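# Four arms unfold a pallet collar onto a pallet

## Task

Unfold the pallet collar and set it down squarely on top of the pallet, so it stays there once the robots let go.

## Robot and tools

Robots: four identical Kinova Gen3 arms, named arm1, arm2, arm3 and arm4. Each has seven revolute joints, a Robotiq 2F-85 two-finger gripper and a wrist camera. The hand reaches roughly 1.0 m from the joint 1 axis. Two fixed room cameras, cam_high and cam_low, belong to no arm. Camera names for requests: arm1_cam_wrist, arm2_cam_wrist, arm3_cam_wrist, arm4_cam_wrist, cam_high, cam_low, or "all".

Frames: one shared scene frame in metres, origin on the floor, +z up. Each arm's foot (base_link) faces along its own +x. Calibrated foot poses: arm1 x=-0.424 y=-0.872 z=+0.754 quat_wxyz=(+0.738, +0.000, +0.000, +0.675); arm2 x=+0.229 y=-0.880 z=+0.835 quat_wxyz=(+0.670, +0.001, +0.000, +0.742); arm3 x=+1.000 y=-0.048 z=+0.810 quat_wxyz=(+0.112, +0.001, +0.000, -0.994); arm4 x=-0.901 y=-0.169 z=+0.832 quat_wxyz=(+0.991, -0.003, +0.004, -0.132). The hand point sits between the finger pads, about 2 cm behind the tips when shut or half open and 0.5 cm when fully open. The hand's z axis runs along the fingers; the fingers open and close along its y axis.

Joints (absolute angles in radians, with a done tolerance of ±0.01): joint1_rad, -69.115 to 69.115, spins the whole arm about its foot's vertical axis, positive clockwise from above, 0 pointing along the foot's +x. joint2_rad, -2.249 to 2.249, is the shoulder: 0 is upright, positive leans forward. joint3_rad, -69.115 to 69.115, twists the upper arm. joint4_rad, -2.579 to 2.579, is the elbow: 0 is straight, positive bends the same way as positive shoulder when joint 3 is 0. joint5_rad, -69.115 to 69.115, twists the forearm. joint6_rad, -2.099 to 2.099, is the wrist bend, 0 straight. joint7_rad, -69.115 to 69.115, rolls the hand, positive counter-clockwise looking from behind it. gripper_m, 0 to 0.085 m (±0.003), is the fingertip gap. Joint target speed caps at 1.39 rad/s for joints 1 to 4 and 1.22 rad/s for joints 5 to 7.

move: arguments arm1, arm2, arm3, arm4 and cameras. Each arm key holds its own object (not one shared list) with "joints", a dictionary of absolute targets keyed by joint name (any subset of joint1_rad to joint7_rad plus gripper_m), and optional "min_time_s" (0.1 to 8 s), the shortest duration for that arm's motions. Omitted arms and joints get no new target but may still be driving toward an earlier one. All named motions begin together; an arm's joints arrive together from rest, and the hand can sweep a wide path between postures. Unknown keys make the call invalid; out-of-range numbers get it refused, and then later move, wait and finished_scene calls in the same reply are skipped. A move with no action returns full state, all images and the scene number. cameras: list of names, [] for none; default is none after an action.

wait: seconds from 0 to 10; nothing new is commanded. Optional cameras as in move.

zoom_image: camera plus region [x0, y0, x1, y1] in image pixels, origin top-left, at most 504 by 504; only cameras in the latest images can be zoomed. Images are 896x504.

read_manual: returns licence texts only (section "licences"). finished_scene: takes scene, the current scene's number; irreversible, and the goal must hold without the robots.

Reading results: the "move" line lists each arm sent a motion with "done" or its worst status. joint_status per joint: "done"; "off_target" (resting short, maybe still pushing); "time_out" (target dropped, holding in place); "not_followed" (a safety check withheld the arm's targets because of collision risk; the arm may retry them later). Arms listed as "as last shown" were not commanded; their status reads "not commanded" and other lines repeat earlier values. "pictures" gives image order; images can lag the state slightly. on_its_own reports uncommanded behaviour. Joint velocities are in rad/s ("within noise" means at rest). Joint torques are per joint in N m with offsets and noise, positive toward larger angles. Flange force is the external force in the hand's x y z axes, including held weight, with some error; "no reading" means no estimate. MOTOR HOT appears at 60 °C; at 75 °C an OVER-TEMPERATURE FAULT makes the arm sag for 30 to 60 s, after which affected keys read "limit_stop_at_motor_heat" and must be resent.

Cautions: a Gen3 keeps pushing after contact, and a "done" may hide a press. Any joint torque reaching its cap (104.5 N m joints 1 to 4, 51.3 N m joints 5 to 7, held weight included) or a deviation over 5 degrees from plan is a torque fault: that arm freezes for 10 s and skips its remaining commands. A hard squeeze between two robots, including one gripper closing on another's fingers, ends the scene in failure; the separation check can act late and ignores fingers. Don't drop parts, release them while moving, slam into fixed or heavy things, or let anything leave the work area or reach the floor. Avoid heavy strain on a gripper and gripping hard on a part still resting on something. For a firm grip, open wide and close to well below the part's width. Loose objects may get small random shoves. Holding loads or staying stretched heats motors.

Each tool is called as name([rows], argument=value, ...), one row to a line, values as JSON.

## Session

move(cameras=["all"])

zoom_image(camera="cam_high", region=[330, 80, 640, 390])

zoom_image(camera="cam_low", region=[80, 220, 380, 390])

zoom_image(camera="cam_low", region=[360, 220, 700, 410])

Scene clock: 0.00 s.
Joint torques (N m): no reading
Motor temperatures (°C): arm1=[31 38 26 29 38 33 42] | arm2=[27 34 28 27 33 37 39] | arm3=[28 38 27 30 36 40 35] | arm4=[27 40 26 24 35 40 34]
Flange force (N): no reading
Joint velocities: within noise
arm1.joint_positions: joint1_rad=+0.363 joint2_rad=-0.351 joint3_rad=-0.093 joint4_rad=+1.581 joint5_rad=-0.023 joint6_rad=+1.975 joint7_rad=+1.182 gripper_m=+0.085
arm1.joint_status: not commanded
arm1.hand: x=-0.3653 y=-0.7538 z=+1.2277 quat_wxyz=(+0.019, +0.401, -0.916, +0.027) (m; scene frame)
arm2.joint_positions: joint1_rad=+0.063 joint2_rad=-0.349 joint3_rad=-0.071 joint4_rad=+1.560 joint5_rad=-0.016 joint6_rad=+1.952 joint7_rad=+1.097 gripper_m=+0.085
arm2.joint_status: not commanded
arm2.hand: x=+0.2303 y=-0.7373 z=+1.3153 quat_wxyz=(+0.001, +0.568, -0.823, +0.011) (m; scene frame)
arm3.joint_positions: joint1_rad=-0.347 joint2_rad=-0.422 joint3_rad=-0.089 joint4_rad=+1.424 joint5_rad=-0.076 joint6_rad=+1.962 joint7_rad=+1.495 gripper_m=+0.085
arm3.joint_status: not commanded
arm3.hand: x=+0.8866 y=-0.1413 z=+1.3411 quat_wxyz=(-0.047, -0.949, -0.302, +0.075) (m; scene frame)
arm4.joint_positions: joint1_rad=-0.415 joint2_rad=-0.491 joint3_rad=-0.071 joint4_rad=+1.474 joint5_rad=+0.012 joint6_rad=+1.979 joint7_rad=+1.861 gripper_m=+0.085
arm4.joint_status: not commanded
arm4.hand: x=-0.7767 y=-0.1617 z=+1.3556 quat_wxyz=(-0.084, +0.246, -0.965, +0.026) (m; scene frame)
pictures: arm1_cam_wrist, arm2_cam_wrist, arm3_cam_wrist, arm4_cam_wrist, cam_high, cam_low

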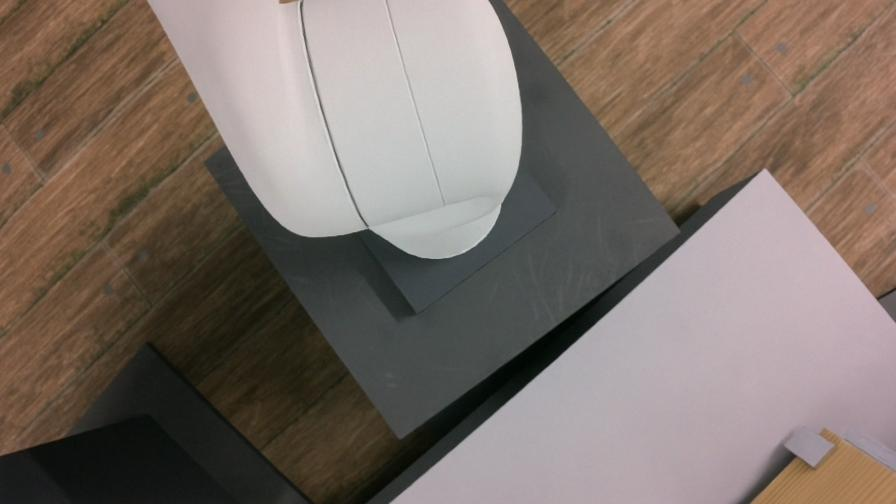

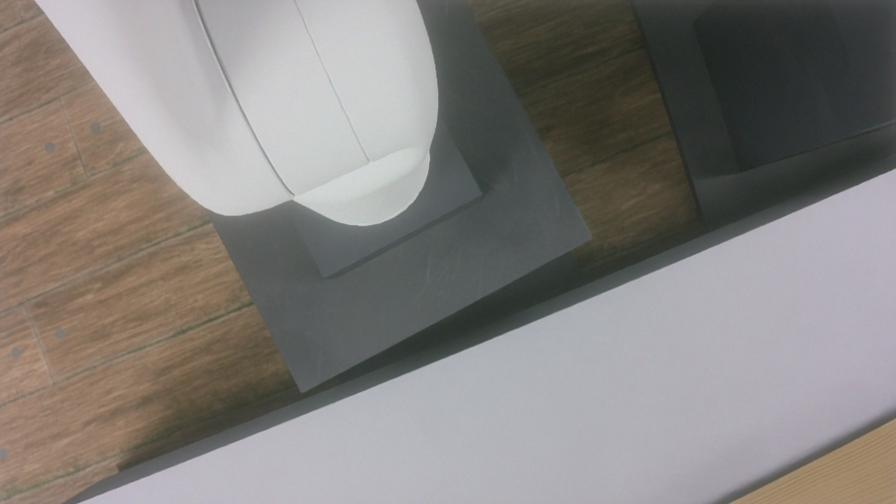

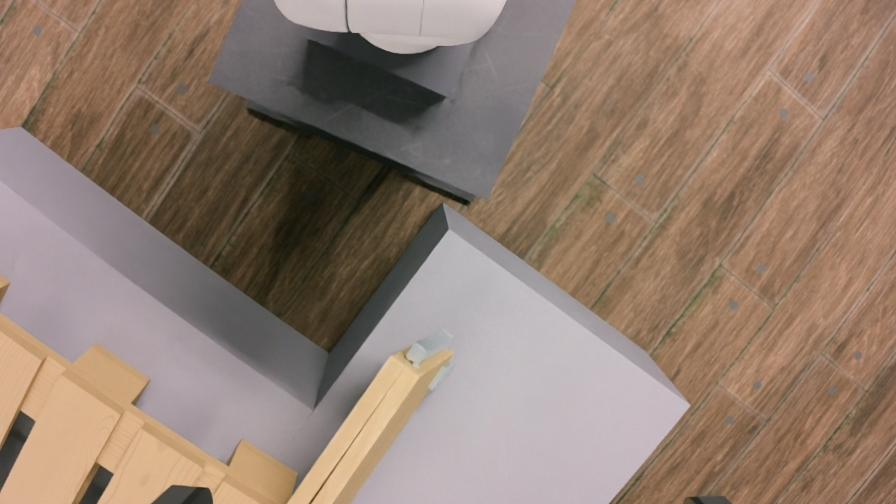

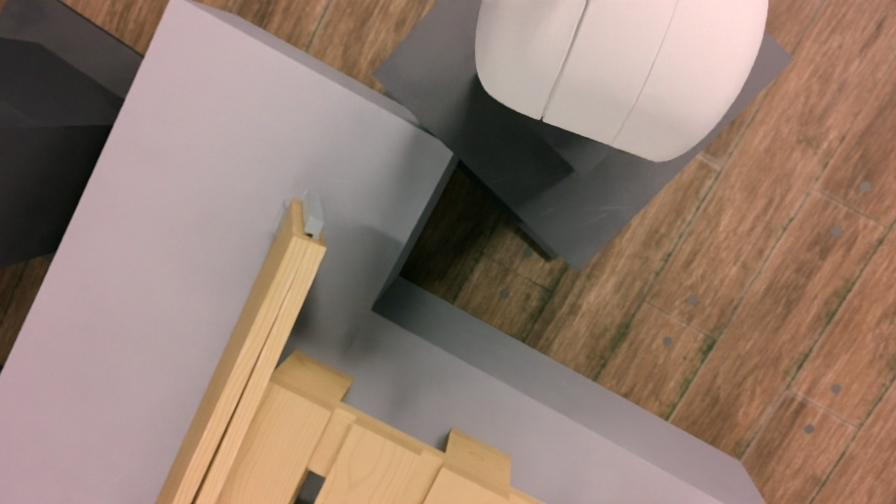

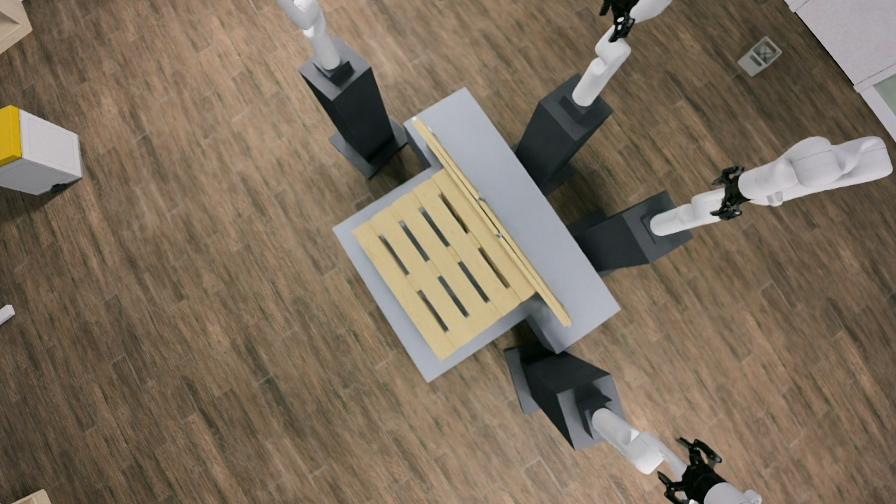

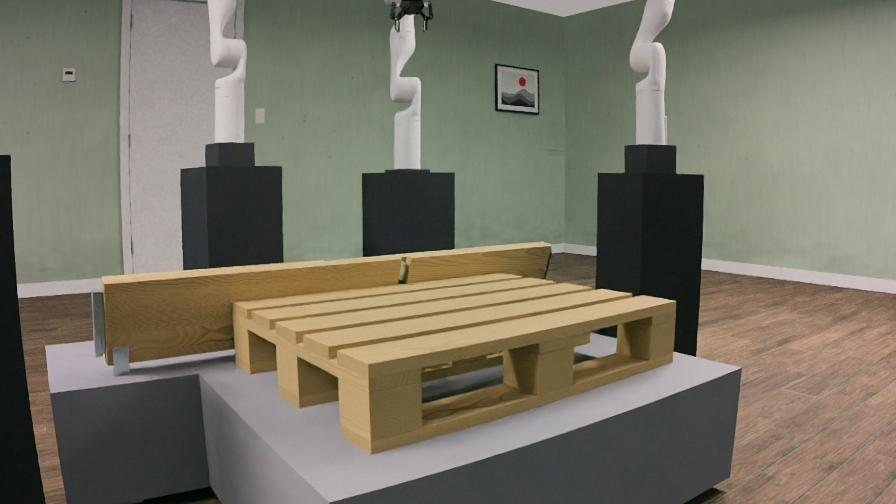

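Scaled by 1.626 from the camera's 896x504 image, which has a finer 1280x720 frame.

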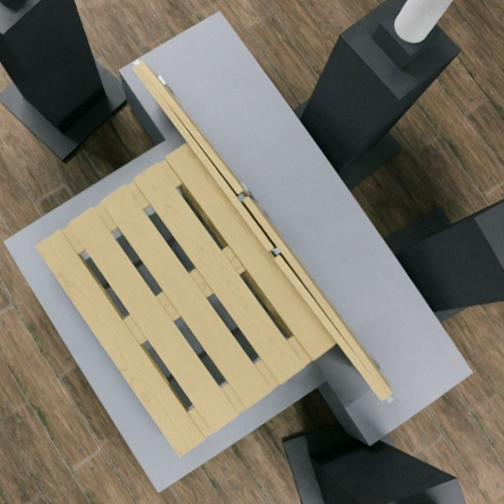

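Scaled by 1.680 from the camera's 896x504 image, which has a finer 1280x720 frame.

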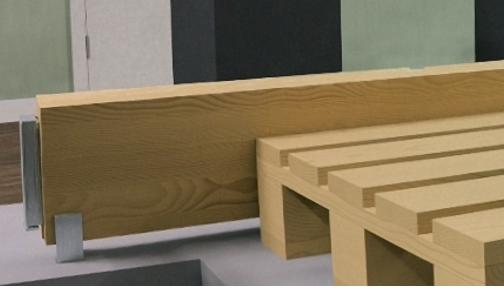

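Scaled by 1.482 from the camera's 896x504 image, which has a finer 1280x720 frame.

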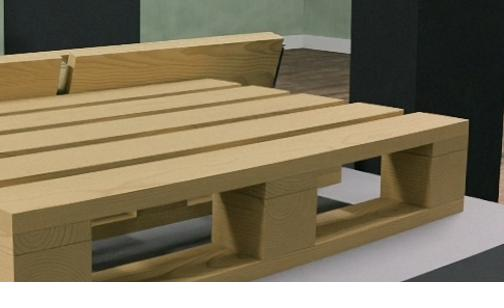

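move(arm1={"joints": {"joint1_rad": -0.092, "joint2_rad": 0.3831, "joint3_rad": 0, "joint4_rad": 2.2073, "joint5_rad": 0, "joint6_rad": 0.5512, "joint7_rad": 0.0322}}, arm2={"joints": {"joint1_rad": -0.341, "joint2_rad": 0.6365, "joint3_rad": 0, "joint4_rad": 2.1702, "joint5_rad": 0, "joint6_rad": 0.3349, "joint7_rad": 2.7336}}, arm3={"joints": {"joint1_rad": -0.5559, "joint2_rad": 1.1266, "joint3_rad": 0, "joint4_rad": 2.004, "joint5_rad": 0, "joint6_rad": 0.011, "joint7_rad": 0.8256}}, arm4={"joints": {"joint1_rad": 0.1738, "joint2_rad": 1.1987, "joint3_rad": 0, "joint4_rad": 2.1613, "joint5_rad": 0, "joint6_rad": -0.2184, "joint7_rad": 2.0445}}, cameras=["arm3_cam_wrist", "arm4_cam_wrist", "cam_low", "cam_high"])

zoom_image(camera="arm3_cam_wrist", region=[320, 320, 620, 504])

zoom_image(camera="arm4_cam_wrist", region=[230, 340, 530, 504])

zoom_image(camera="cam_low", region=[60, 140, 180, 380])

Scene clock: 96.40 s.
Joint torques (N m): arm1=[-0.57 -14.24 -1.28 -4.87 0.25 -0.07 0.35] | arm2=[0.57 -13.25 0.02 -3.86 0.25 -0.25 -0.38] | arm3=[-0.73 -18.22 0.29 -0.82 0.49 0.12 -0.01] | arm4=[0.43 -16.6 -0.54 2.2 -0.2 0.35 -0.02]
Motor temperatures (°C): arm1=[31 35 26 29 38 33 42] | arm2=[27 33 28 27 33 36 39] | arm3=[28 35 27 30 35 40 35] | arm4=[26 37 25 25 35 40 34]
Flange force (N): arm1=[-1.0 2.7 4.9] | arm2=[0.1 4.2 -5.5] | arm3=[1.3 -2.6 -1.6] | arm4=[0.3 0.2 -1.0]
move: arm1 done; arm2 done; arm3 done; arm4 done
Joint velocities: within noise
arm1.joint_positions: joint1_rad=-0.092 joint2_rad=+0.383 joint3_rad=+0.000 joint4_rad=+2.207 joint5_rad=+0.000 joint6_rad=+0.551 joint7_rad=+0.032 gripper_m=+0.085
arm1.joint_status: all done
arm1.hand: x=-0.3996 y=-0.5499 z=+0.8494 quat_wxyz=(+0.000, +0.018, -1.000, +0.000) (m; scene frame)
arm2.joint_positions: joint1_rad=-0.341 joint2_rad=+0.637 joint3_rad=+0.000 joint4_rad=+2.170 joint5_rad=+0.000 joint6_rad=+0.335 joint7_rad=+2.734 gripper_m=+0.085
arm2.joint_status: all done
arm2.hand: x=+0.0999 y=-0.5504 z=+0.8511 quat_wxyz=(-0.001, +1.000, +0.018, -0.001) (m; scene frame)
arm3.joint_positions: joint1_rad=-0.556 joint2_rad=+1.127 joint3_rad=+0.000 joint4_rad=+2.004 joint5_rad=+0.000 joint6_rad=+0.011 joint7_rad=+0.826 gripper_m=+0.085
arm3.joint_status: all done
arm3.hand: x=+0.7107 y=-0.3003 z=+0.6493 quat_wxyz=(+0.000, -1.000, -0.018, -0.001) (m; scene frame)
arm4.joint_positions: joint1_rad=+0.174 joint2_rad=+1.199 joint3_rad=+0.000 joint4_rad=+2.161 joint5_rad=+0.000 joint6_rad=-0.218 joint7_rad=+2.044 gripper_m=+0.085
arm4.joint_status: all done
arm4.hand: x=-0.6205 y=-0.3301 z=+0.6501 quat_wxyz=(+0.005, +0.017, -1.000, +0.002) (m; scene frame)
pictures: arm3_cam_wrist, arm4_cam_wrist, cam_high, cam_low

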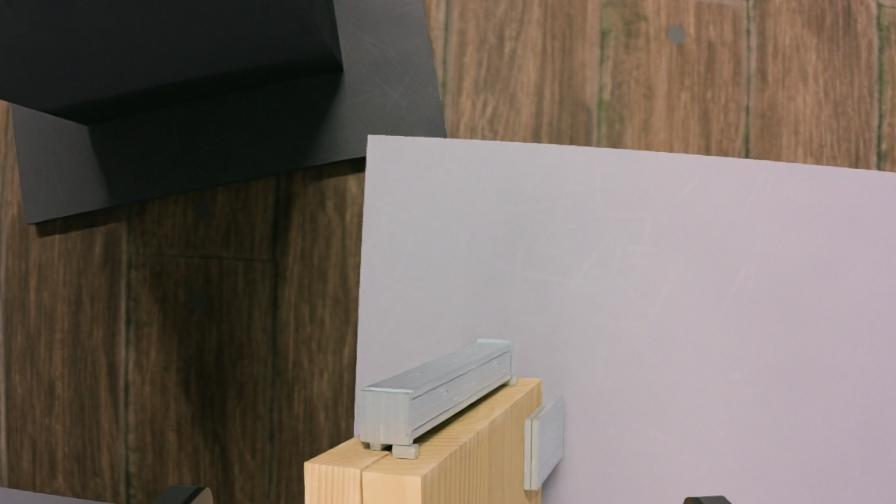

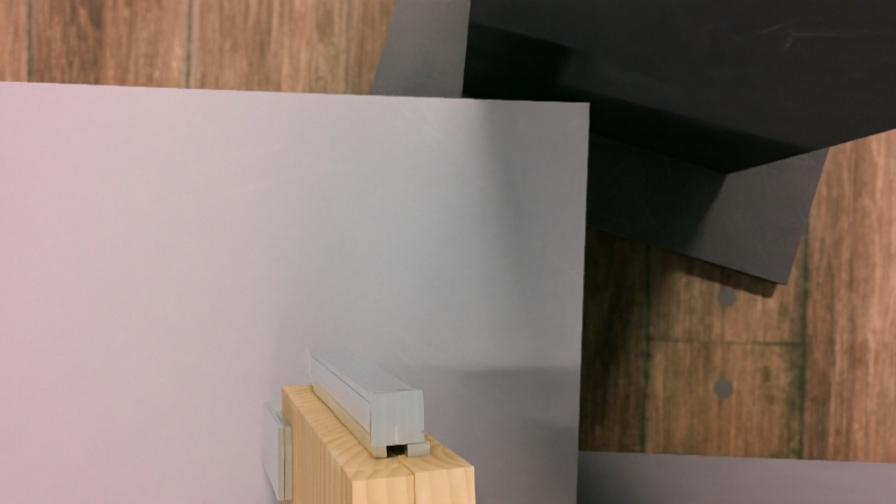

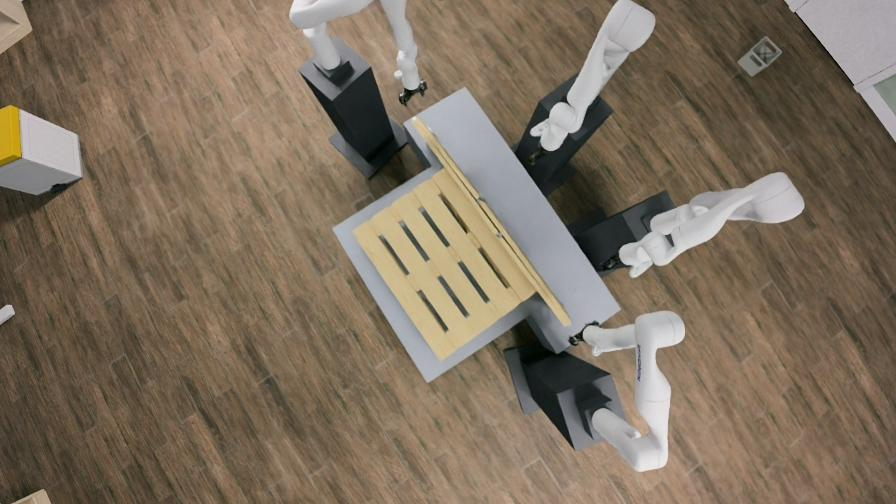

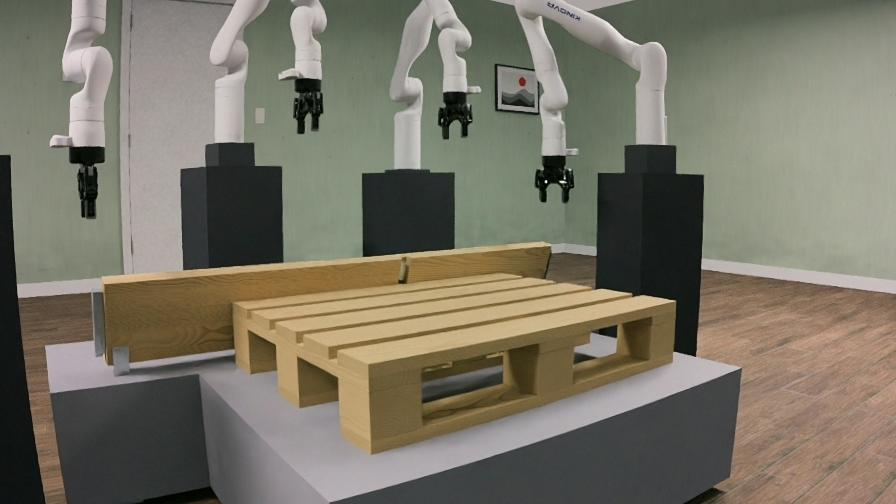

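Scaled by 1.680 from the camera's 896x504 image, which has a finer 1280x720 frame.

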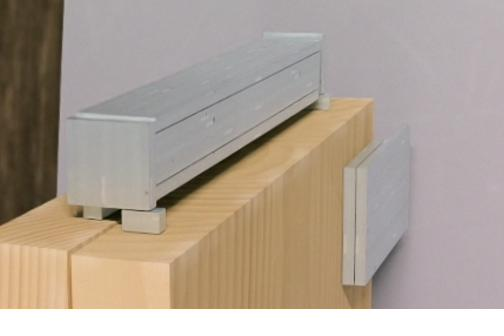

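Scaled by 1.680 from the camera's 896x504 image, which has a finer 1280x720 frame.

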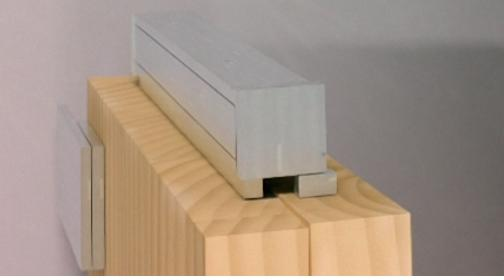

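Scaled by 2.100 from the camera's 896x504 image, which has a finer 1280x720 frame.

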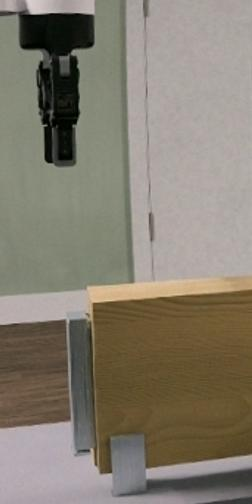

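move(arm3={"joints": {"joint1_rad": -0.528, "joint2_rad": 1.5567, "joint3_rad": 0, "joint4_rad": 1.7211, "joint5_rad": 0, "joint6_rad": -0.1361, "joint7_rad": 0.857}, "min_time_s": 2}, arm4={"joints": {"joint1_rad": 0.2323, "joint2_rad": 1.6244, "joint3_rad": 0, "joint4_rad": 1.7838, "joint5_rad": 0, "joint6_rad": -0.2666, "joint7_rad": 2.1066}, "min_time_s": 2}, cameras=["cam_low", "cam_high"])

zoom_image(camera="cam_low", region=[60, 230, 140, 320])

zoom_image(camera="cam_low", region=[510, 200, 590, 290])

zoom_image(camera="cam_high", region=[395, 80, 595, 360])

Scene clock: 167.87 s.
Joint torques (N m): arm1=[-0.56 -14.24 -1.25 -4.85 0.24 -0.06 0.38] | arm2=[0.57 -13.27 0.09 -3.79 0.2 -0.18 -0.38] | arm3=[-0.72 -18.72 0.4 0.5 0.49 0.12 -0.02] | arm4=[0.38 -17.6 -0.46 2.62 -0.2 0.33 -0.04]
Motor temperatures (°C): arm1=[31 35 26 29 38 33 42] | arm2=[27 33 28 27 33 36 39] | arm3=[28 35 27 30 35 40 35] | arm4=[26 36 25 25 35 39 34]
Flange force (N): arm1=[-0.9 2.7 4.9] | arm2=[0.2 4.1 -5.2] | arm3=[1.2 -2.2 -3.0] | arm4=[0.4 0.0 -0.8]
move: arm3 done; arm4 done
Joint velocities: within noise
arm1, arm2: as last shown
arm3.joint_positions: joint1_rad=-0.528 joint2_rad=+1.557 joint3_rad=+0.000 joint4_rad=+1.721 joint5_rad=+0.000 joint6_rad=-0.136 joint7_rad=+0.857 gripper_m=+0.085
arm3.joint_status: all done
arm3.hand: x=+0.7080 y=-0.2886 z=+0.4773 quat_wxyz=(+0.000, -1.000, -0.020, -0.001) (m; scene frame)
arm4.joint_positions: joint1_rad=+0.232 joint2_rad=+1.624 joint3_rad=+0.000 joint4_rad=+1.784 joint5_rad=+0.000 joint6_rad=-0.267 joint7_rad=+2.107 gripper_m=+0.085
arm4.joint_status: all done
arm4.hand: x=-0.6201 y=-0.3535 z=+0.4783 quat_wxyz=(+0.005, +0.019, -1.000, +0.002) (m; scene frame)
pictures: cam_high, cam_low

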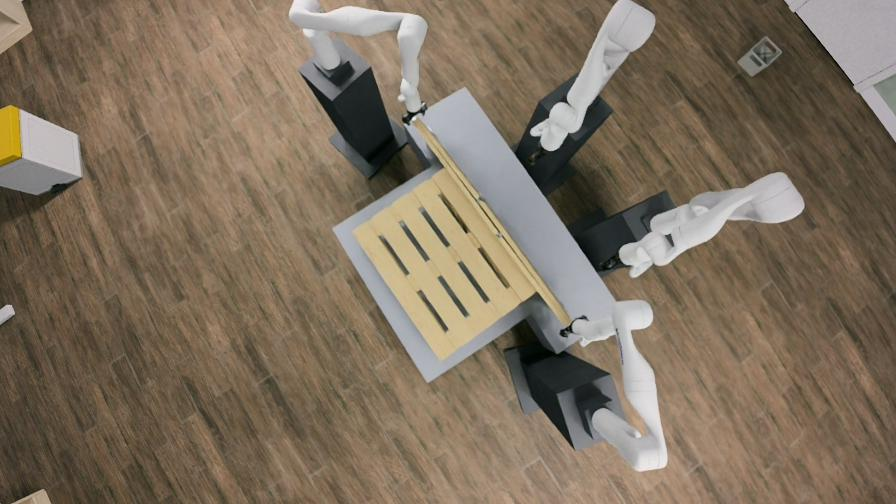

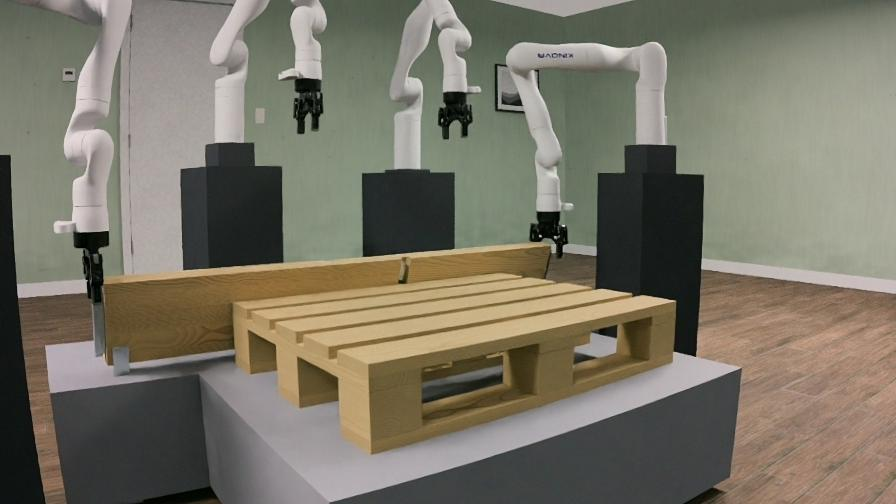

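Scaled by 5.600 from the camera's 896x504 image, which has a finer 1280x720 frame.

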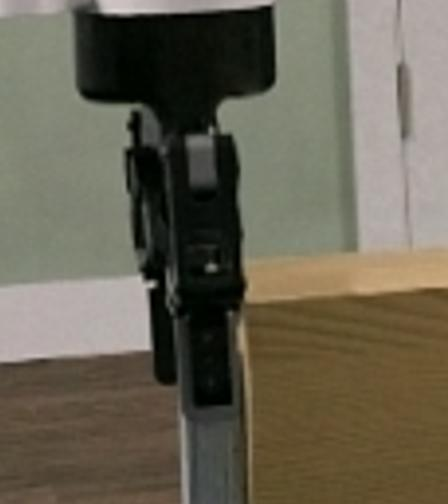

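Scaled by 5.600 from the camera's 896x504 image, which has a finer 1280x720 frame.

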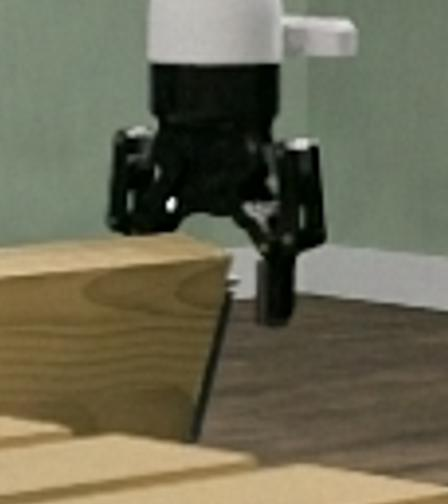

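Scaled by 1.800 from the camera's 896x504 image, which has a finer 1280x720 frame.

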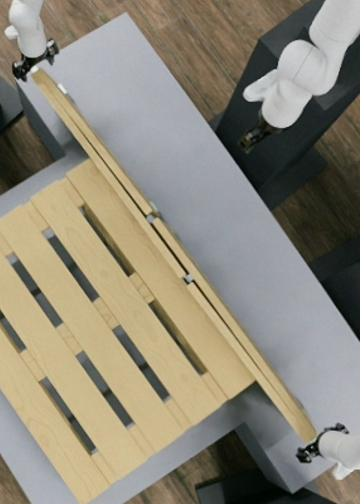

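move(arm3={"joints": {"joint1_rad": -0.619, "joint2_rad": 1.5505, "joint3_rad": 0, "joint4_rad": 1.6357, "joint5_rad": 0, "joint6_rad": -0.0446, "joint7_rad": 0.766, "gripper_m": 0.05}, "min_time_s": 2.5}, arm4={"joints": {"joint1_rad": 0.343, "joint2_rad": 1.609, "joint3_rad": 0, "joint4_rad": 1.7047, "joint5_rad": 0, "joint6_rad": -0.1721, "joint7_rad": 2.2173, "gripper_m": 0.05}, "min_time_s": 2.5}, cameras=["cam_low", "cam_high"])

zoom_image(camera="cam_low", region=[60, 230, 180, 380])

zoom_image(camera="cam_low", region=[500, 200, 600, 290])

zoom_image(camera="cam_high", region=[395, 80, 595, 360])

Scene clock: 203.10 s.
Joint torques (N m): arm1=[-0.54 -14.25 -1.25 -4.88 0.19 -0.07 0.39] | arm2=[0.62 -13.31 0 -3.86 0.23 -0.25 -0.32] | arm3=[-0.71 -19.54 0.41 -0.35 0.49 0.1 -0.02] | arm4=[0.4 -18.41 -0.45 1.74 -0.19 0.31 -0.09]
Motor temperatures (°C): arm1=[31 34 26 29 38 33 42] | arm2=[27 33 28 27 33 36 39] | arm3=[28 34 27 30 35 40 35] | arm4=[26 36 25 24 35 39 34]
Flange force (N): arm1=[-0.8 2.7 5.0] | arm2=[-0.1 4.3 -5.3] | arm3=[1.2 -2.5 -3.1] | arm4=[0.4 0.2 -1.0]
move: arm3 done; arm4 done
Joint velocities: within noise
arm1, arm2: as last shown
arm3.joint_positions: joint1_rad=-0.619 joint2_rad=+1.550 joint3_rad=+0.000 joint4_rad=+1.636 joint5_rad=+0.000 joint6_rad=-0.045 joint7_rad=+0.766 gripper_m=+0.050
arm3.joint_status: all done
arm3.hand: x=+0.7121 y=-0.3356 z=+0.4774 quat_wxyz=(+0.000, -1.000, -0.020, -0.001) (m; scene frame)
arm4.joint_positions: joint1_rad=+0.343 joint2_rad=+1.609 joint3_rad=+0.000 joint4_rad=+1.705 joint5_rad=+0.000 joint6_rad=-0.172 joint7_rad=+2.217 gripper_m=+0.050
arm4.joint_status: all done
arm4.hand: x=-0.6181 y=-0.4006 z=+0.4785 quat_wxyz=(+0.005, +0.019, -1.000, +0.002) (m; scene frame)
pictures: cam_high, cam_low

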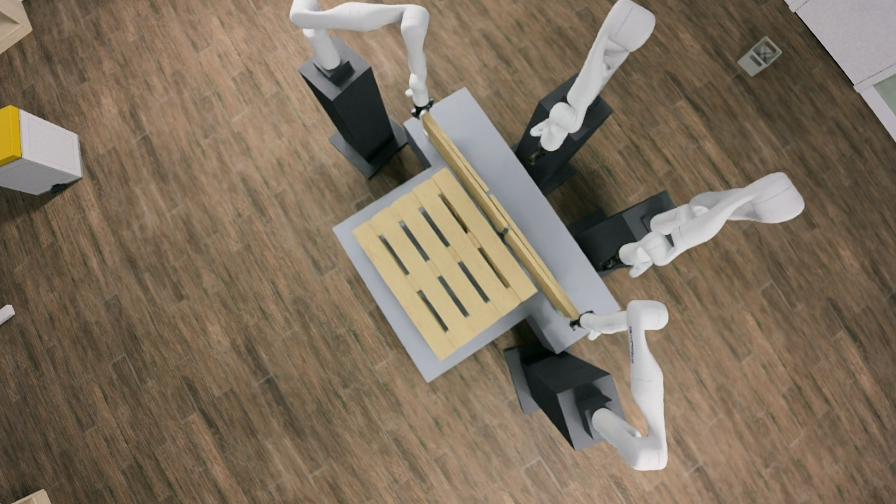

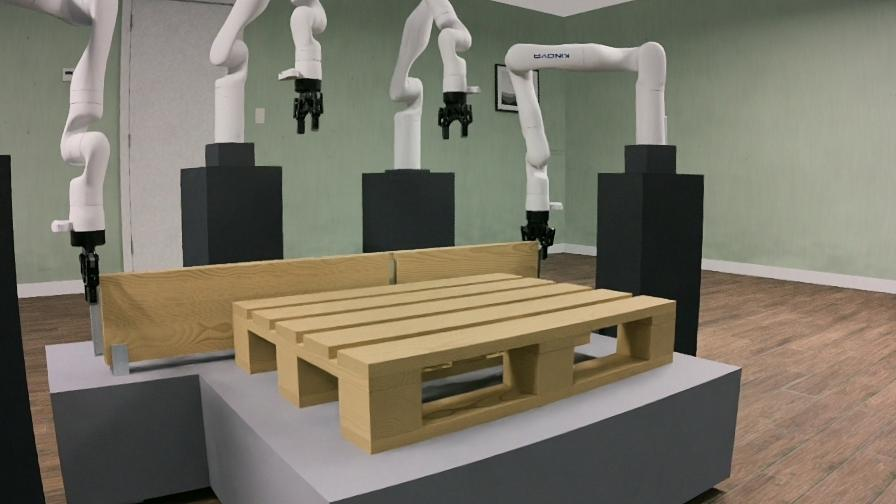

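Scaled by 3.360 from the camera's 896x504 image, which has a finer 1280x720 frame.

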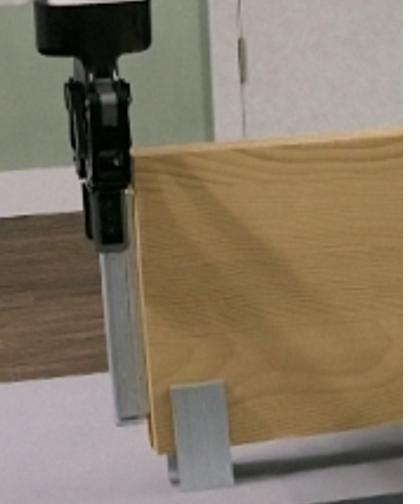

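Scaled by 5.040 from the camera's 896x504 image, which has a finer 1280x720 frame.

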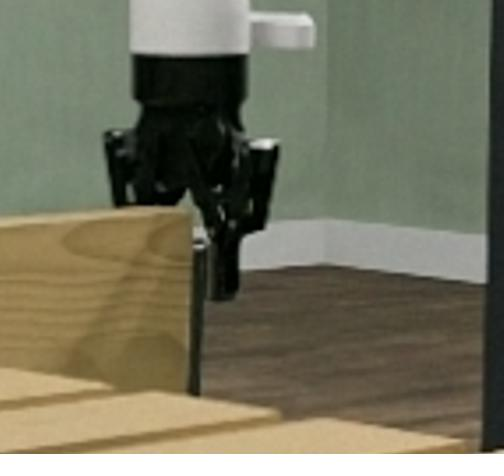

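Scaled by 1.800 from the camera's 896x504 image, which has a finer 1280x720 frame.

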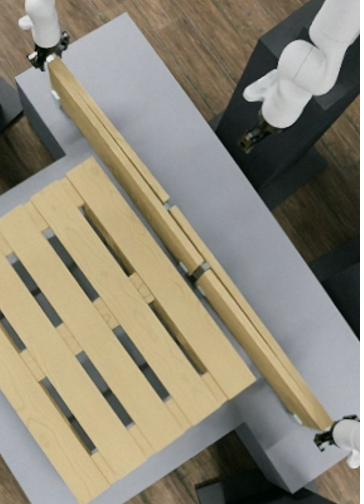

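move(arm3={"joints": {"gripper_m": 0.0}}, arm4={"joints": {"gripper_m": 0.0}})

move(arm3={"joints": {"joint1_rad": -0.619, "joint2_rad": 1.4334, "joint3_rad": 0, "joint4_rad": 1.7406, "joint5_rad": 0, "joint6_rad": -0.0323, "joint7_rad": 0.766}, "min_time_s": 1.5}, arm4={"joints": {"joint1_rad": 0.3441, "joint2_rad": 1.4924, "joint3_rad": 0, "joint4_rad": 1.819, "joint5_rad": 0, "joint6_rad": -0.1698, "joint7_rad": 2.2184}, "min_time_s": 1.5}, cameras=["cam_low", "arm3_cam_wrist", "arm4_cam_wrist"])

Scene clock: 248.23 s.
Joint torques (N m): arm1=[-0.52 -14.23 -1.26 -4.85 0.24 -0.05 0.39] | arm2=[0.54 -13.28 0.07 -3.74 0.27 -0.18 -0.37] | arm3=[-0.5 -20.82 0.86 0.24 0.31 0.52 -0.2] | arm4=[-2.51 -13.64 -6.03 0.78 0.33 0.46 -0.02]
Motor temperatures (°C): arm1=[31 34 26 29 38 33 42] | arm2=[27 33 28 27 33 36 39] | arm3=[28 35 27 30 35 40 35] | arm4=[26 37 25 24 35 39 34]
Flange force (N): arm1=[-0.7 2.7 4.9] | arm2=[0.1 3.9 -5.2] | arm3=[1.0 -2.2 1.4] | arm4=[6.0 -5.2 -14.7]
move: arm3 off_target; arm4 off_target
Joint velocities: within noise
arm1, arm2: as last shown
arm3.joint_positions: joint1_rad=-0.619 joint2_rad=+1.550 joint3_rad=+0.000 joint4_rad=+1.636 joint5_rad=+0.000 joint6_rad=-0.045 joint7_rad=+0.766 gripper_m=+0.016
arm3.joint_status: gripper_m off_target (ended at +0.016, target +0.000)
arm3.hand: x=+0.7120 y=-0.3357 z=+0.4774 quat_wxyz=(+0.000, -1.000, -0.020, -0.001) (m; scene frame)
arm4.joint_positions: joint1_rad=+0.343 joint2_rad=+1.609 joint3_rad=+0.000 joint4_rad=+1.705 joint5_rad=+0.000 joint6_rad=-0.172 joint7_rad=+2.217 gripper_m=+0.016
arm4.joint_status: gripper_m off_target (ended at +0.016, target +0.000)
arm4.hand: x=-0.6181 y=-0.4007 z=+0.4785 quat_wxyz=(+0.005, +0.019, -1.000, +0.002) (m; scene frame)
pictures: none

Scene clock: 250.07 s.
Joint torques (N m): arm1=[-0.57 -14.18 -1.23 -4.86 0.22 -0.09 0.38] | arm2=[0.65 -13.26 0.07 -3.76 0.26 -0.25 -0.35] | arm3=[-3.19 -27.9 -2.15 3.21 0.53 1.54 -0.01] | arm4=[2.72 -26.75 3.12 6.99 -0.49 1.63 -0.1]
Motor temperatures (°C): arm1=[31 34 26 29 38 33 42] | arm2=[27 33 28 27 33 36 39] | arm3=[28 35 27 30 35 40 35] | arm4=[26 37 25 24 35 39 34]
Flange force (N): arm1=[-0.9 2.7 4.7] | arm2=[-0.2 4.0 -5.5] | arm3=[-7.7 -2.5 25.4] | arm4=[-8.9 0.4 30.9]
move: arm3 done; arm4 done
Joint velocities: within noise
arm1, arm2: as last shown
arm3.joint_positions: joint1_rad=-0.619 joint2_rad=+1.433 joint3_rad=+0.000 joint4_rad=+1.741 joint5_rad=+0.000 joint6_rad=-0.032 joint7_rad=+0.766 gripper_m=+0.016
arm3.joint_status: all done
arm3.hand: x=+0.7120 y=-0.3355 z=+0.5263 quat_wxyz=(+0.000, -1.000, -0.020, -0.001) (m; scene frame)
arm4.joint_positions: joint1_rad=+0.344 joint2_rad=+1.492 joint3_rad=+0.000 joint4_rad=+1.819 joint5_rad=+0.000 joint6_rad=-0.170 joint7_rad=+2.218 gripper_m=+0.016
arm4.joint_status: all done
arm4.hand: x=-0.6181 y=-0.4006 z=+0.5274 quat_wxyz=(+0.005, +0.019, -1.000, +0.002) (m; scene frame)
pictures: arm3_cam_wrist, arm4_cam_wrist, cam_low

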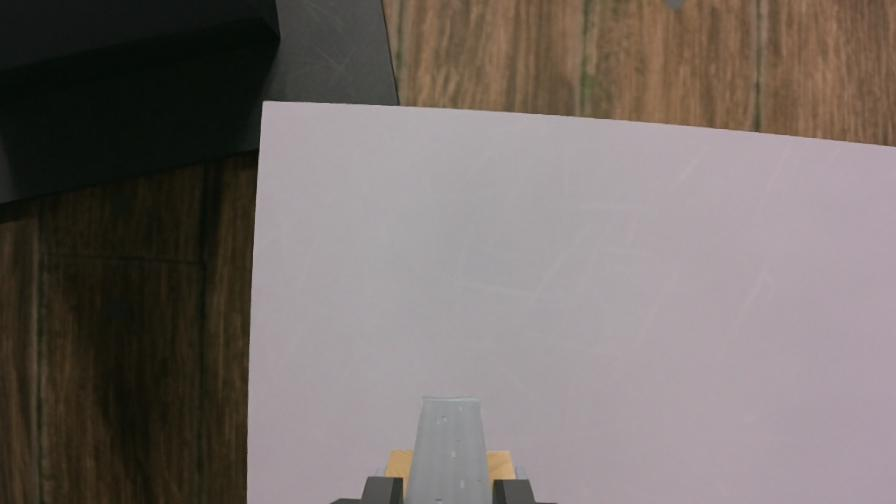

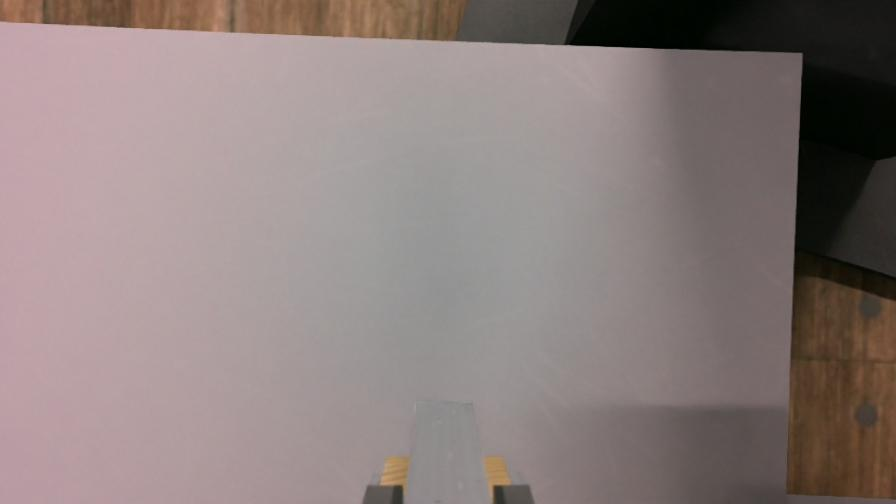

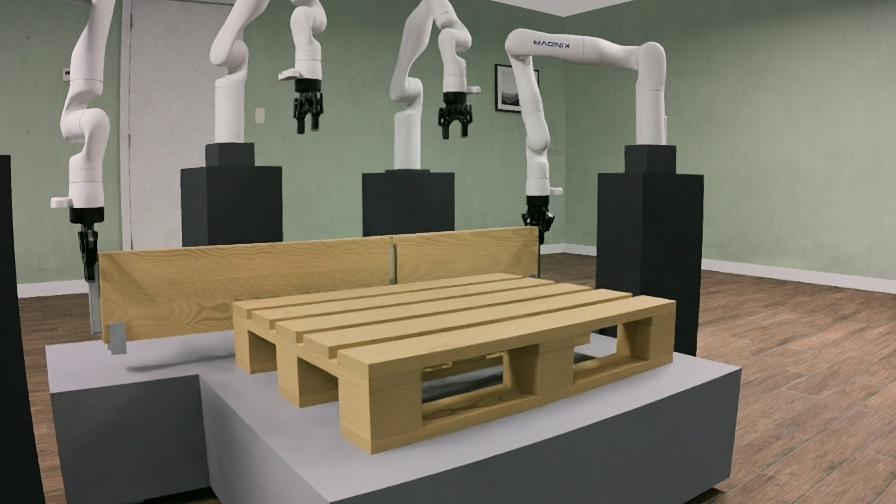

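move(arm3={"joints": {"joint1_rad": -0.619, "joint2_rad": 1.3116, "joint3_rad": 0, "joint4_rad": 1.8301, "joint5_rad": 0, "joint6_rad": -0.0001, "joint7_rad": 0.766}, "min_time_s": 1.1}, arm4={"joints": {"joint1_rad": 0.3455, "joint2_rad": 1.3695, "joint3_rad": 0, "joint4_rad": 1.9192, "joint5_rad": 0, "joint6_rad": -0.1471, "joint7_rad": 2.2198}, "min_time_s": 1.1})

move(arm3={"joints": {"joint1_rad": -0.619, "joint2_rad": 1.1874, "joint3_rad": 0, "joint4_rad": 1.9019, "joint5_rad": 0, "joint6_rad": 0.0523, "joint7_rad": 0.766}, "min_time_s": 1.1}, arm4={"joints": {"joint1_rad": 0.3466, "joint2_rad": 1.242, "joint3_rad": 0, "joint4_rad": 2.0023, "joint5_rad": 0, "joint6_rad": -0.1027, "joint7_rad": 2.2209}, "min_time_s": 1.1})

move(arm3={"joints": {"joint1_rad": -0.619, "joint2_rad": 1.0609, "joint3_rad": 0, "joint4_rad": 1.9549, "joint5_rad": 0, "joint6_rad": 0.1258, "joint7_rad": 0.766}, "min_time_s": 1.1}, arm4={"joints": {"joint1_rad": 0.3477, "joint2_rad": 1.1093, "joint3_rad": 0, "joint4_rad": 2.067, "joint5_rad": 0, "joint6_rad": -0.0347, "joint7_rad": 2.222}, "min_time_s": 1.1})

move(arm3={"joints": {"joint1_rad": -0.5144, "joint2_rad": 1.0542, "joint3_rad": 0, "joint4_rad": 2.073, "joint5_rad": 0, "joint6_rad": 0.0144, "joint7_rad": 0.861}, "min_time_s": 1.5}, arm4={"joints": {"joint1_rad": 0.2556, "joint2_rad": 1.1133, "joint3_rad": 0, "joint4_rad": 2.1329, "joint5_rad": 0, "joint6_rad": -0.1047, "joint7_rad": 2.1203}, "min_time_s": 1.5})

move(arm3={"joints": {"joint1_rad": -0.3873, "joint2_rad": 1.0571, "joint3_rad": 0, "joint4_rad": 2.1685, "joint5_rad": 0, "joint6_rad": -0.084, "joint7_rad": 0.9791}, "min_time_s": 1.5}, arm4={"joints": {"joint1_rad": 0.1531, "joint2_rad": 1.1205, "joint3_rad": 0, "joint4_rad": 2.1889, "joint5_rad": 0, "joint6_rad": -0.1678, "joint7_rad": 2.0088}, "min_time_s": 1.5}, cameras=["cam_high", "cam_low", "arm3_cam_wrist"])

zoom_image(camera="cam_high", region=[455, 145, 555, 245])

zoom_image(camera="cam_high", region=[380, 70, 600, 360])

Scene clock: 327.87 s.
Joint torques (N m): arm1=[-0.6 -14.22 -1.28 -4.89 0.21 -0.04 0.4] | arm2=[0.59 -13.24 0.07 -3.79 0.22 -0.24 -0.36] | arm3=[-2.84 -28.42 -1.64 2.19 0.5 1.29 -0.02] | arm4=[2.42 -27.47 2.6 6.01 -0.42 1.4 -0.08]
Motor temperatures (°C): arm1=[31 34 26 29 38 33 42] | arm2=[27 33 28 27 33 36 39] | arm3=[28 38 27 30 35 40 35] | arm4=[26 41 25 25 34 39 34]
Flange force (N): arm1=[-0.9 2.6 5.0] | arm2=[0.0 4.0 -5.5] | arm3=[-6.7 -2.4 25.8] | arm4=[-7.6 0.5 31.0]
move: arm3 done; arm4 done
Joint velocities: within noise
arm1, arm2: as last shown
arm3.joint_positions: joint1_rad=-0.619 joint2_rad=+1.312 joint3_rad=+0.000 joint4_rad=+1.830 joint5_rad=+0.000 joint6_rad=+0.000 joint7_rad=+0.766 gripper_m=+0.016
arm3.joint_status: all done
arm3.hand: x=+0.7119 y=-0.3355 z=+0.5764 quat_wxyz=(+0.000, -1.000, -0.020, -0.001) (m; scene frame)
arm4.joint_positions: joint1_rad=+0.345 joint2_rad=+1.369 joint3_rad=+0.000 joint4_rad=+1.919 joint5_rad=+0.000 joint6_rad=-0.147 joint7_rad=+2.220 gripper_m=+0.016
arm4.joint_status: all done
arm4.hand: x=-0.6181 y=-0.4007 z=+0.5775 quat_wxyz=(+0.005, +0.019, -1.000, +0.002) (m; scene frame)
pictures: none

Scene clock: 329.30 s.
Joint torques (N m): arm1=[-0.55 -14.24 -1.22 -4.82 0.27 -0.03 0.35] | arm2=[0.55 -13.38 0.04 -3.86 0.19 -0.25 -0.38] | arm3=[-2.67 -28.44 -1.44 1.04 0.48 1.2 -0.03] | arm4=[2.3 -27.59 2.35 4.99 -0.35 1.35 -0.07]
Motor temperatures (°C): arm1=[31 34 26 29 38 33 42] | arm2=[27 33 28 27 33 36 39] | arm3=[28 38 27 30 35 40 35] | arm4=[26 41 25 25 34 39 34]
Flange force (N): arm1=[-1.0 2.8 5.0] | arm2=[0.2 4.0 -5.1] | arm3=[-6.0 -2.5 25.8] | arm4=[-7.2 0.6 31.0]
move: arm3 done; arm4 done
Joint velocities: within noise
arm1, arm2: as last shown
arm3.joint_positions: joint1_rad=-0.619 joint2_rad=+1.187 joint3_rad=+0.000 joint4_rad=+1.902 joint5_rad=+0.000 joint6_rad=+0.052 joint7_rad=+0.766 gripper_m=+0.016
arm3.joint_status: all done
arm3.hand: x=+0.7118 y=-0.3355 z=+0.6263 quat_wxyz=(+0.000, -1.000, -0.020, -0.001) (m; scene frame)
arm4.joint_positions: joint1_rad=+0.347 joint2_rad=+1.242 joint3_rad=+0.000 joint4_rad=+2.002 joint5_rad=+0.000 joint6_rad=-0.103 joint7_rad=+2.221 gripper_m=+0.016
arm4.joint_status: all done
arm4.hand: x=-0.6181 y=-0.4006 z=+0.6275 quat_wxyz=(+0.005, +0.019, -1.000, +0.002) (m; scene frame)
pictures: none

Scene clock: 330.73 s.
Joint torques (N m): arm1=[-0.54 -14.2 -1.2 -4.87 0.24 -0.05 0.38] | arm2=[0.64 -13.29 0.08 -3.85 0.26 -0.24 -0.29] | arm3=[-2.58 -28.45 -1.3 -0.41 0.43 1.19 0.01] | arm4=[2.19 -27.63 2.12 3.51 -0.26 1.25 -0.05]
Motor temperatures (°C): arm1=[31 34 26 29 38 33 42] | arm2=[27 33 28 27 33 36 39] | arm3=[28 38 27 30 35 40 35] | arm4=[26 42 25 25 34 39 34]
Flange force (N): arm1=[-0.8 2.6 4.9] | arm2=[-0.2 4.3 -5.3] | arm3=[-5.5 -2.7 26.6] | arm4=[-6.8 0.8 31.1]
move: arm3 done; arm4 done
Joint velocities: within noise
arm1, arm2: as last shown
arm3.joint_positions: joint1_rad=-0.619 joint2_rad=+1.061 joint3_rad=+0.000 joint4_rad=+1.955 joint5_rad=+0.000 joint6_rad=+0.126 joint7_rad=+0.766 gripper_m=+0.016
arm3.joint_status: all done
arm3.hand: x=+0.7117 y=-0.3355 z=+0.6764 quat_wxyz=(+0.000, -1.000, -0.020, -0.001) (m; scene frame)
arm4.joint_positions: joint1_rad=+0.348 joint2_rad=+1.109 joint3_rad=+0.000 joint4_rad=+2.067 joint5_rad=+0.000 joint6_rad=-0.035 joint7_rad=+2.222 gripper_m=+0.016
arm4.joint_status: all done
arm4.hand: x=-0.6180 y=-0.4007 z=+0.6775 quat_wxyz=(+0.005, +0.019, -1.000, +0.002) (m; scene frame)
pictures: none

Scene clock: 332.57 s.
Joint torques (N m): arm1=[-0.54 -14.19 -1.21 -4.81 0.25 -0.02 0.39] | arm2=[0.65 -13.37 0 -3.82 0.2 -0.25 -0.37] | arm3=[-0.51 -28.36 1.65 -1.5 0.49 -0.39 -0.01] | arm4=[0.5 -28.75 -0.19 1.4 -0.33 -0.32 -0.19]
Motor temperatures (°C): arm1=[31 34 26 29 38 33 42] | arm2=[27 33 28 27 33 36 39] | arm3=[28 38 27 30 35 40 35] | arm4=[26 41 25 25 34 39 34]
Flange force (N): arm1=[-0.8 2.7 4.9] | arm2=[-0.2 4.1 -5.2] | arm3=[1.7 -2.2 26.2] | arm4=[0.8 0.6 31.3]
move: arm3 done; arm4 done
Joint velocities: within noise
arm1.joint_positions: joint1_rad=-0.092 joint2_rad=+0.383 joint3_rad=+0.000 joint4_rad=+2.207 joint5_rad=+0.000 joint6_rad=+0.551 joint7_rad=+0.032 gripper_m=+0.085
arm1.joint_status: not commanded
arm1.hand: x=-0.3996 y=-0.5499 z=+0.8494 quat_wxyz=(+0.000, +0.018, -1.000, +0.000) (m; scene frame)
arm2.joint_positions: joint1_rad=-0.341 joint2_rad=+0.637 joint3_rad=+0.000 joint4_rad=+2.170 joint5_rad=+0.000 joint6_rad=+0.335 joint7_rad=+2.734 gripper_m=+0.085
arm2.joint_status: not commanded
arm2.hand: x=+0.0999 y=-0.5504 z=+0.8511 quat_wxyz=(-0.001, +1.000, +0.018, -0.001) (m; scene frame)
arm3.joint_positions: joint1_rad=-0.514 joint2_rad=+1.054 joint3_rad=+0.000 joint4_rad=+2.073 joint5_rad=+0.000 joint6_rad=+0.014 joint7_rad=+0.861 gripper_m=+0.016
arm3.joint_status: all done
arm3.hand: x=+0.7101 y=-0.2793 z=+0.6763 quat_wxyz=(+0.000, -1.000, -0.015, -0.001) (m; scene frame)
arm4.joint_positions: joint1_rad=+0.256 joint2_rad=+1.113 joint3_rad=+0.000 joint4_rad=+2.133 joint5_rad=+0.000 joint6_rad=-0.105 joint7_rad=+2.120 gripper_m=+0.016
arm4.joint_status: all done
arm4.hand: x=-0.6163 y=-0.3630 z=+0.6774 quat_wxyz=(+0.005, +0.014, -1.000, +0.002) (m; scene frame)
pictures: none

Scene clock: 334.40 s.
Joint torques (N m): arm1=[-0.57 -14.16 -1.28 -4.84 0.24 -0.03 0.37] | arm2=[0.64 -13.3 -0.02 -3.85 0.2 -0.28 -0.33] | arm3=[-0.08 -27.48 2.1 -0.84 0.29 -0.94 -0.12] | arm4=[0.44 -28.33 -0.53 1.65 -0.45 -0.78 -0.38]
Motor temperatures (°C): arm1=[31 34 26 29 38 33 42] | arm2=[27 33 28 27 33 36 39] | arm3=[28 38 27 30 35 40 35] | arm4=[26 41 25 25 34 39 34]
Flange force (N): arm1=[-0.9 2.6 4.8] | arm2=[-0.2 4.2 -5.4] | arm3=[4.0 -1.9 26.4] | arm4=[2.6 0.5 31.3]
move: arm3 done; arm4 done
Joint velocities: within noise
arm1, arm2: as last shown
arm3.joint_positions: joint1_rad=-0.387 joint2_rad=+1.057 joint3_rad=+0.000 joint4_rad=+2.168 joint5_rad=+0.000 joint6_rad=-0.084 joint7_rad=+0.979 gripper_m=+0.016
arm3.joint_status: all done
arm3.hand: x=+0.7079 y=-0.2232 z=+0.6763 quat_wxyz=(+0.000, -1.000, -0.011, -0.001) (m; scene frame)
arm4.joint_positions: joint1_rad=+0.153 joint2_rad=+1.120 joint3_rad=+0.000 joint4_rad=+2.189 joint5_rad=+0.000 joint6_rad=-0.168 joint7_rad=+2.009 gripper_m=+0.016
arm4.joint_status: all done
arm4.hand: x=-0.6148 y=-0.3251 z=+0.6772 quat_wxyz=(+0.005, +0.010, -1.000, +0.002) (m; scene frame)
pictures: arm3_cam_wrist, cam_high, cam_low

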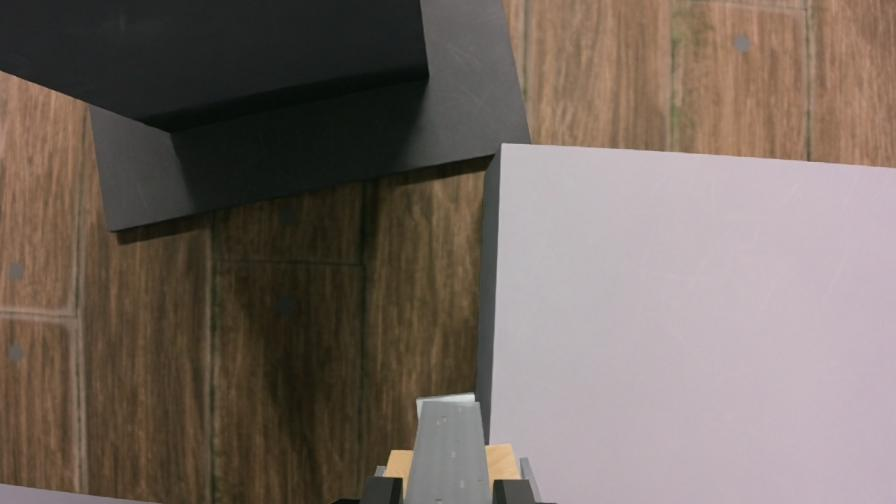

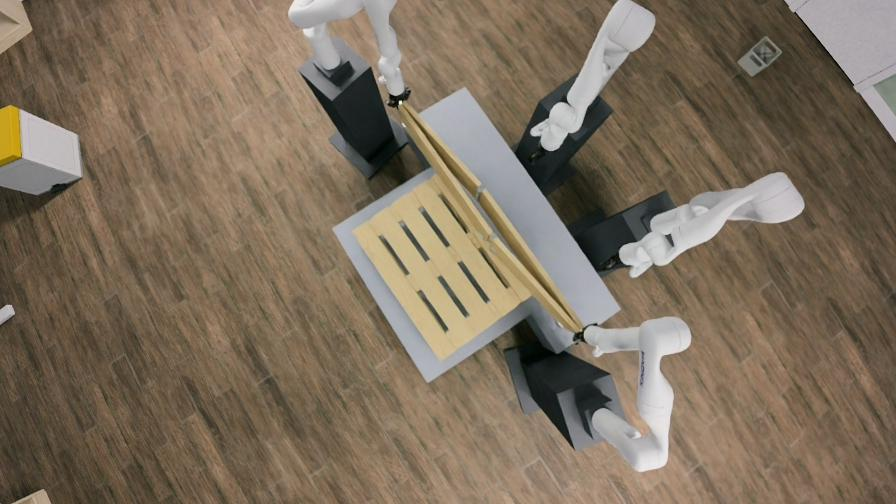

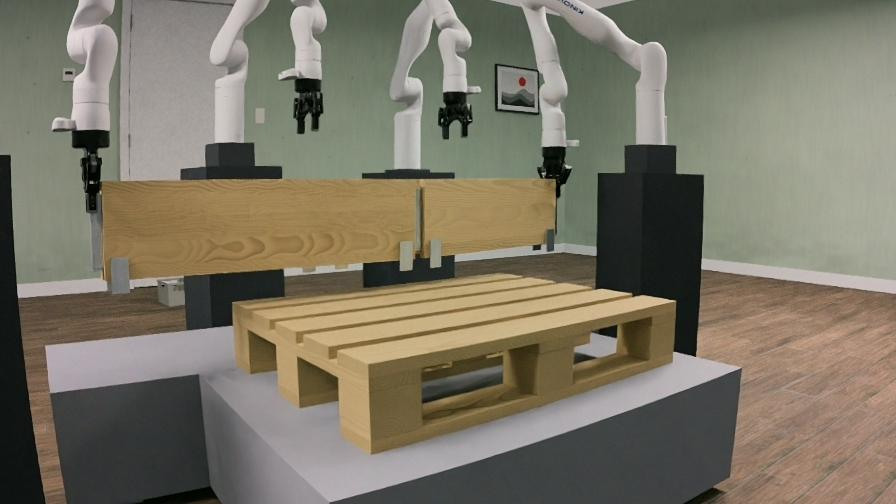

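Scaled by 5.040 from the camera's 896x504 image, which has a finer 1280x720 frame.

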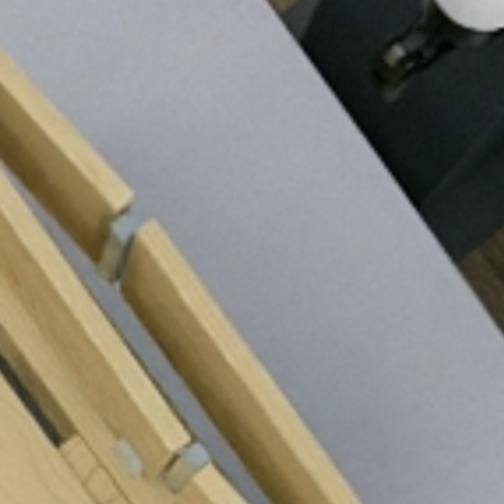

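Scaled by 1.738 from the camera's 896x504 image, which has a finer 1280x720 frame.

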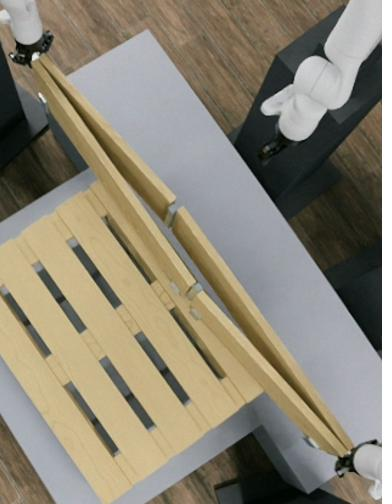

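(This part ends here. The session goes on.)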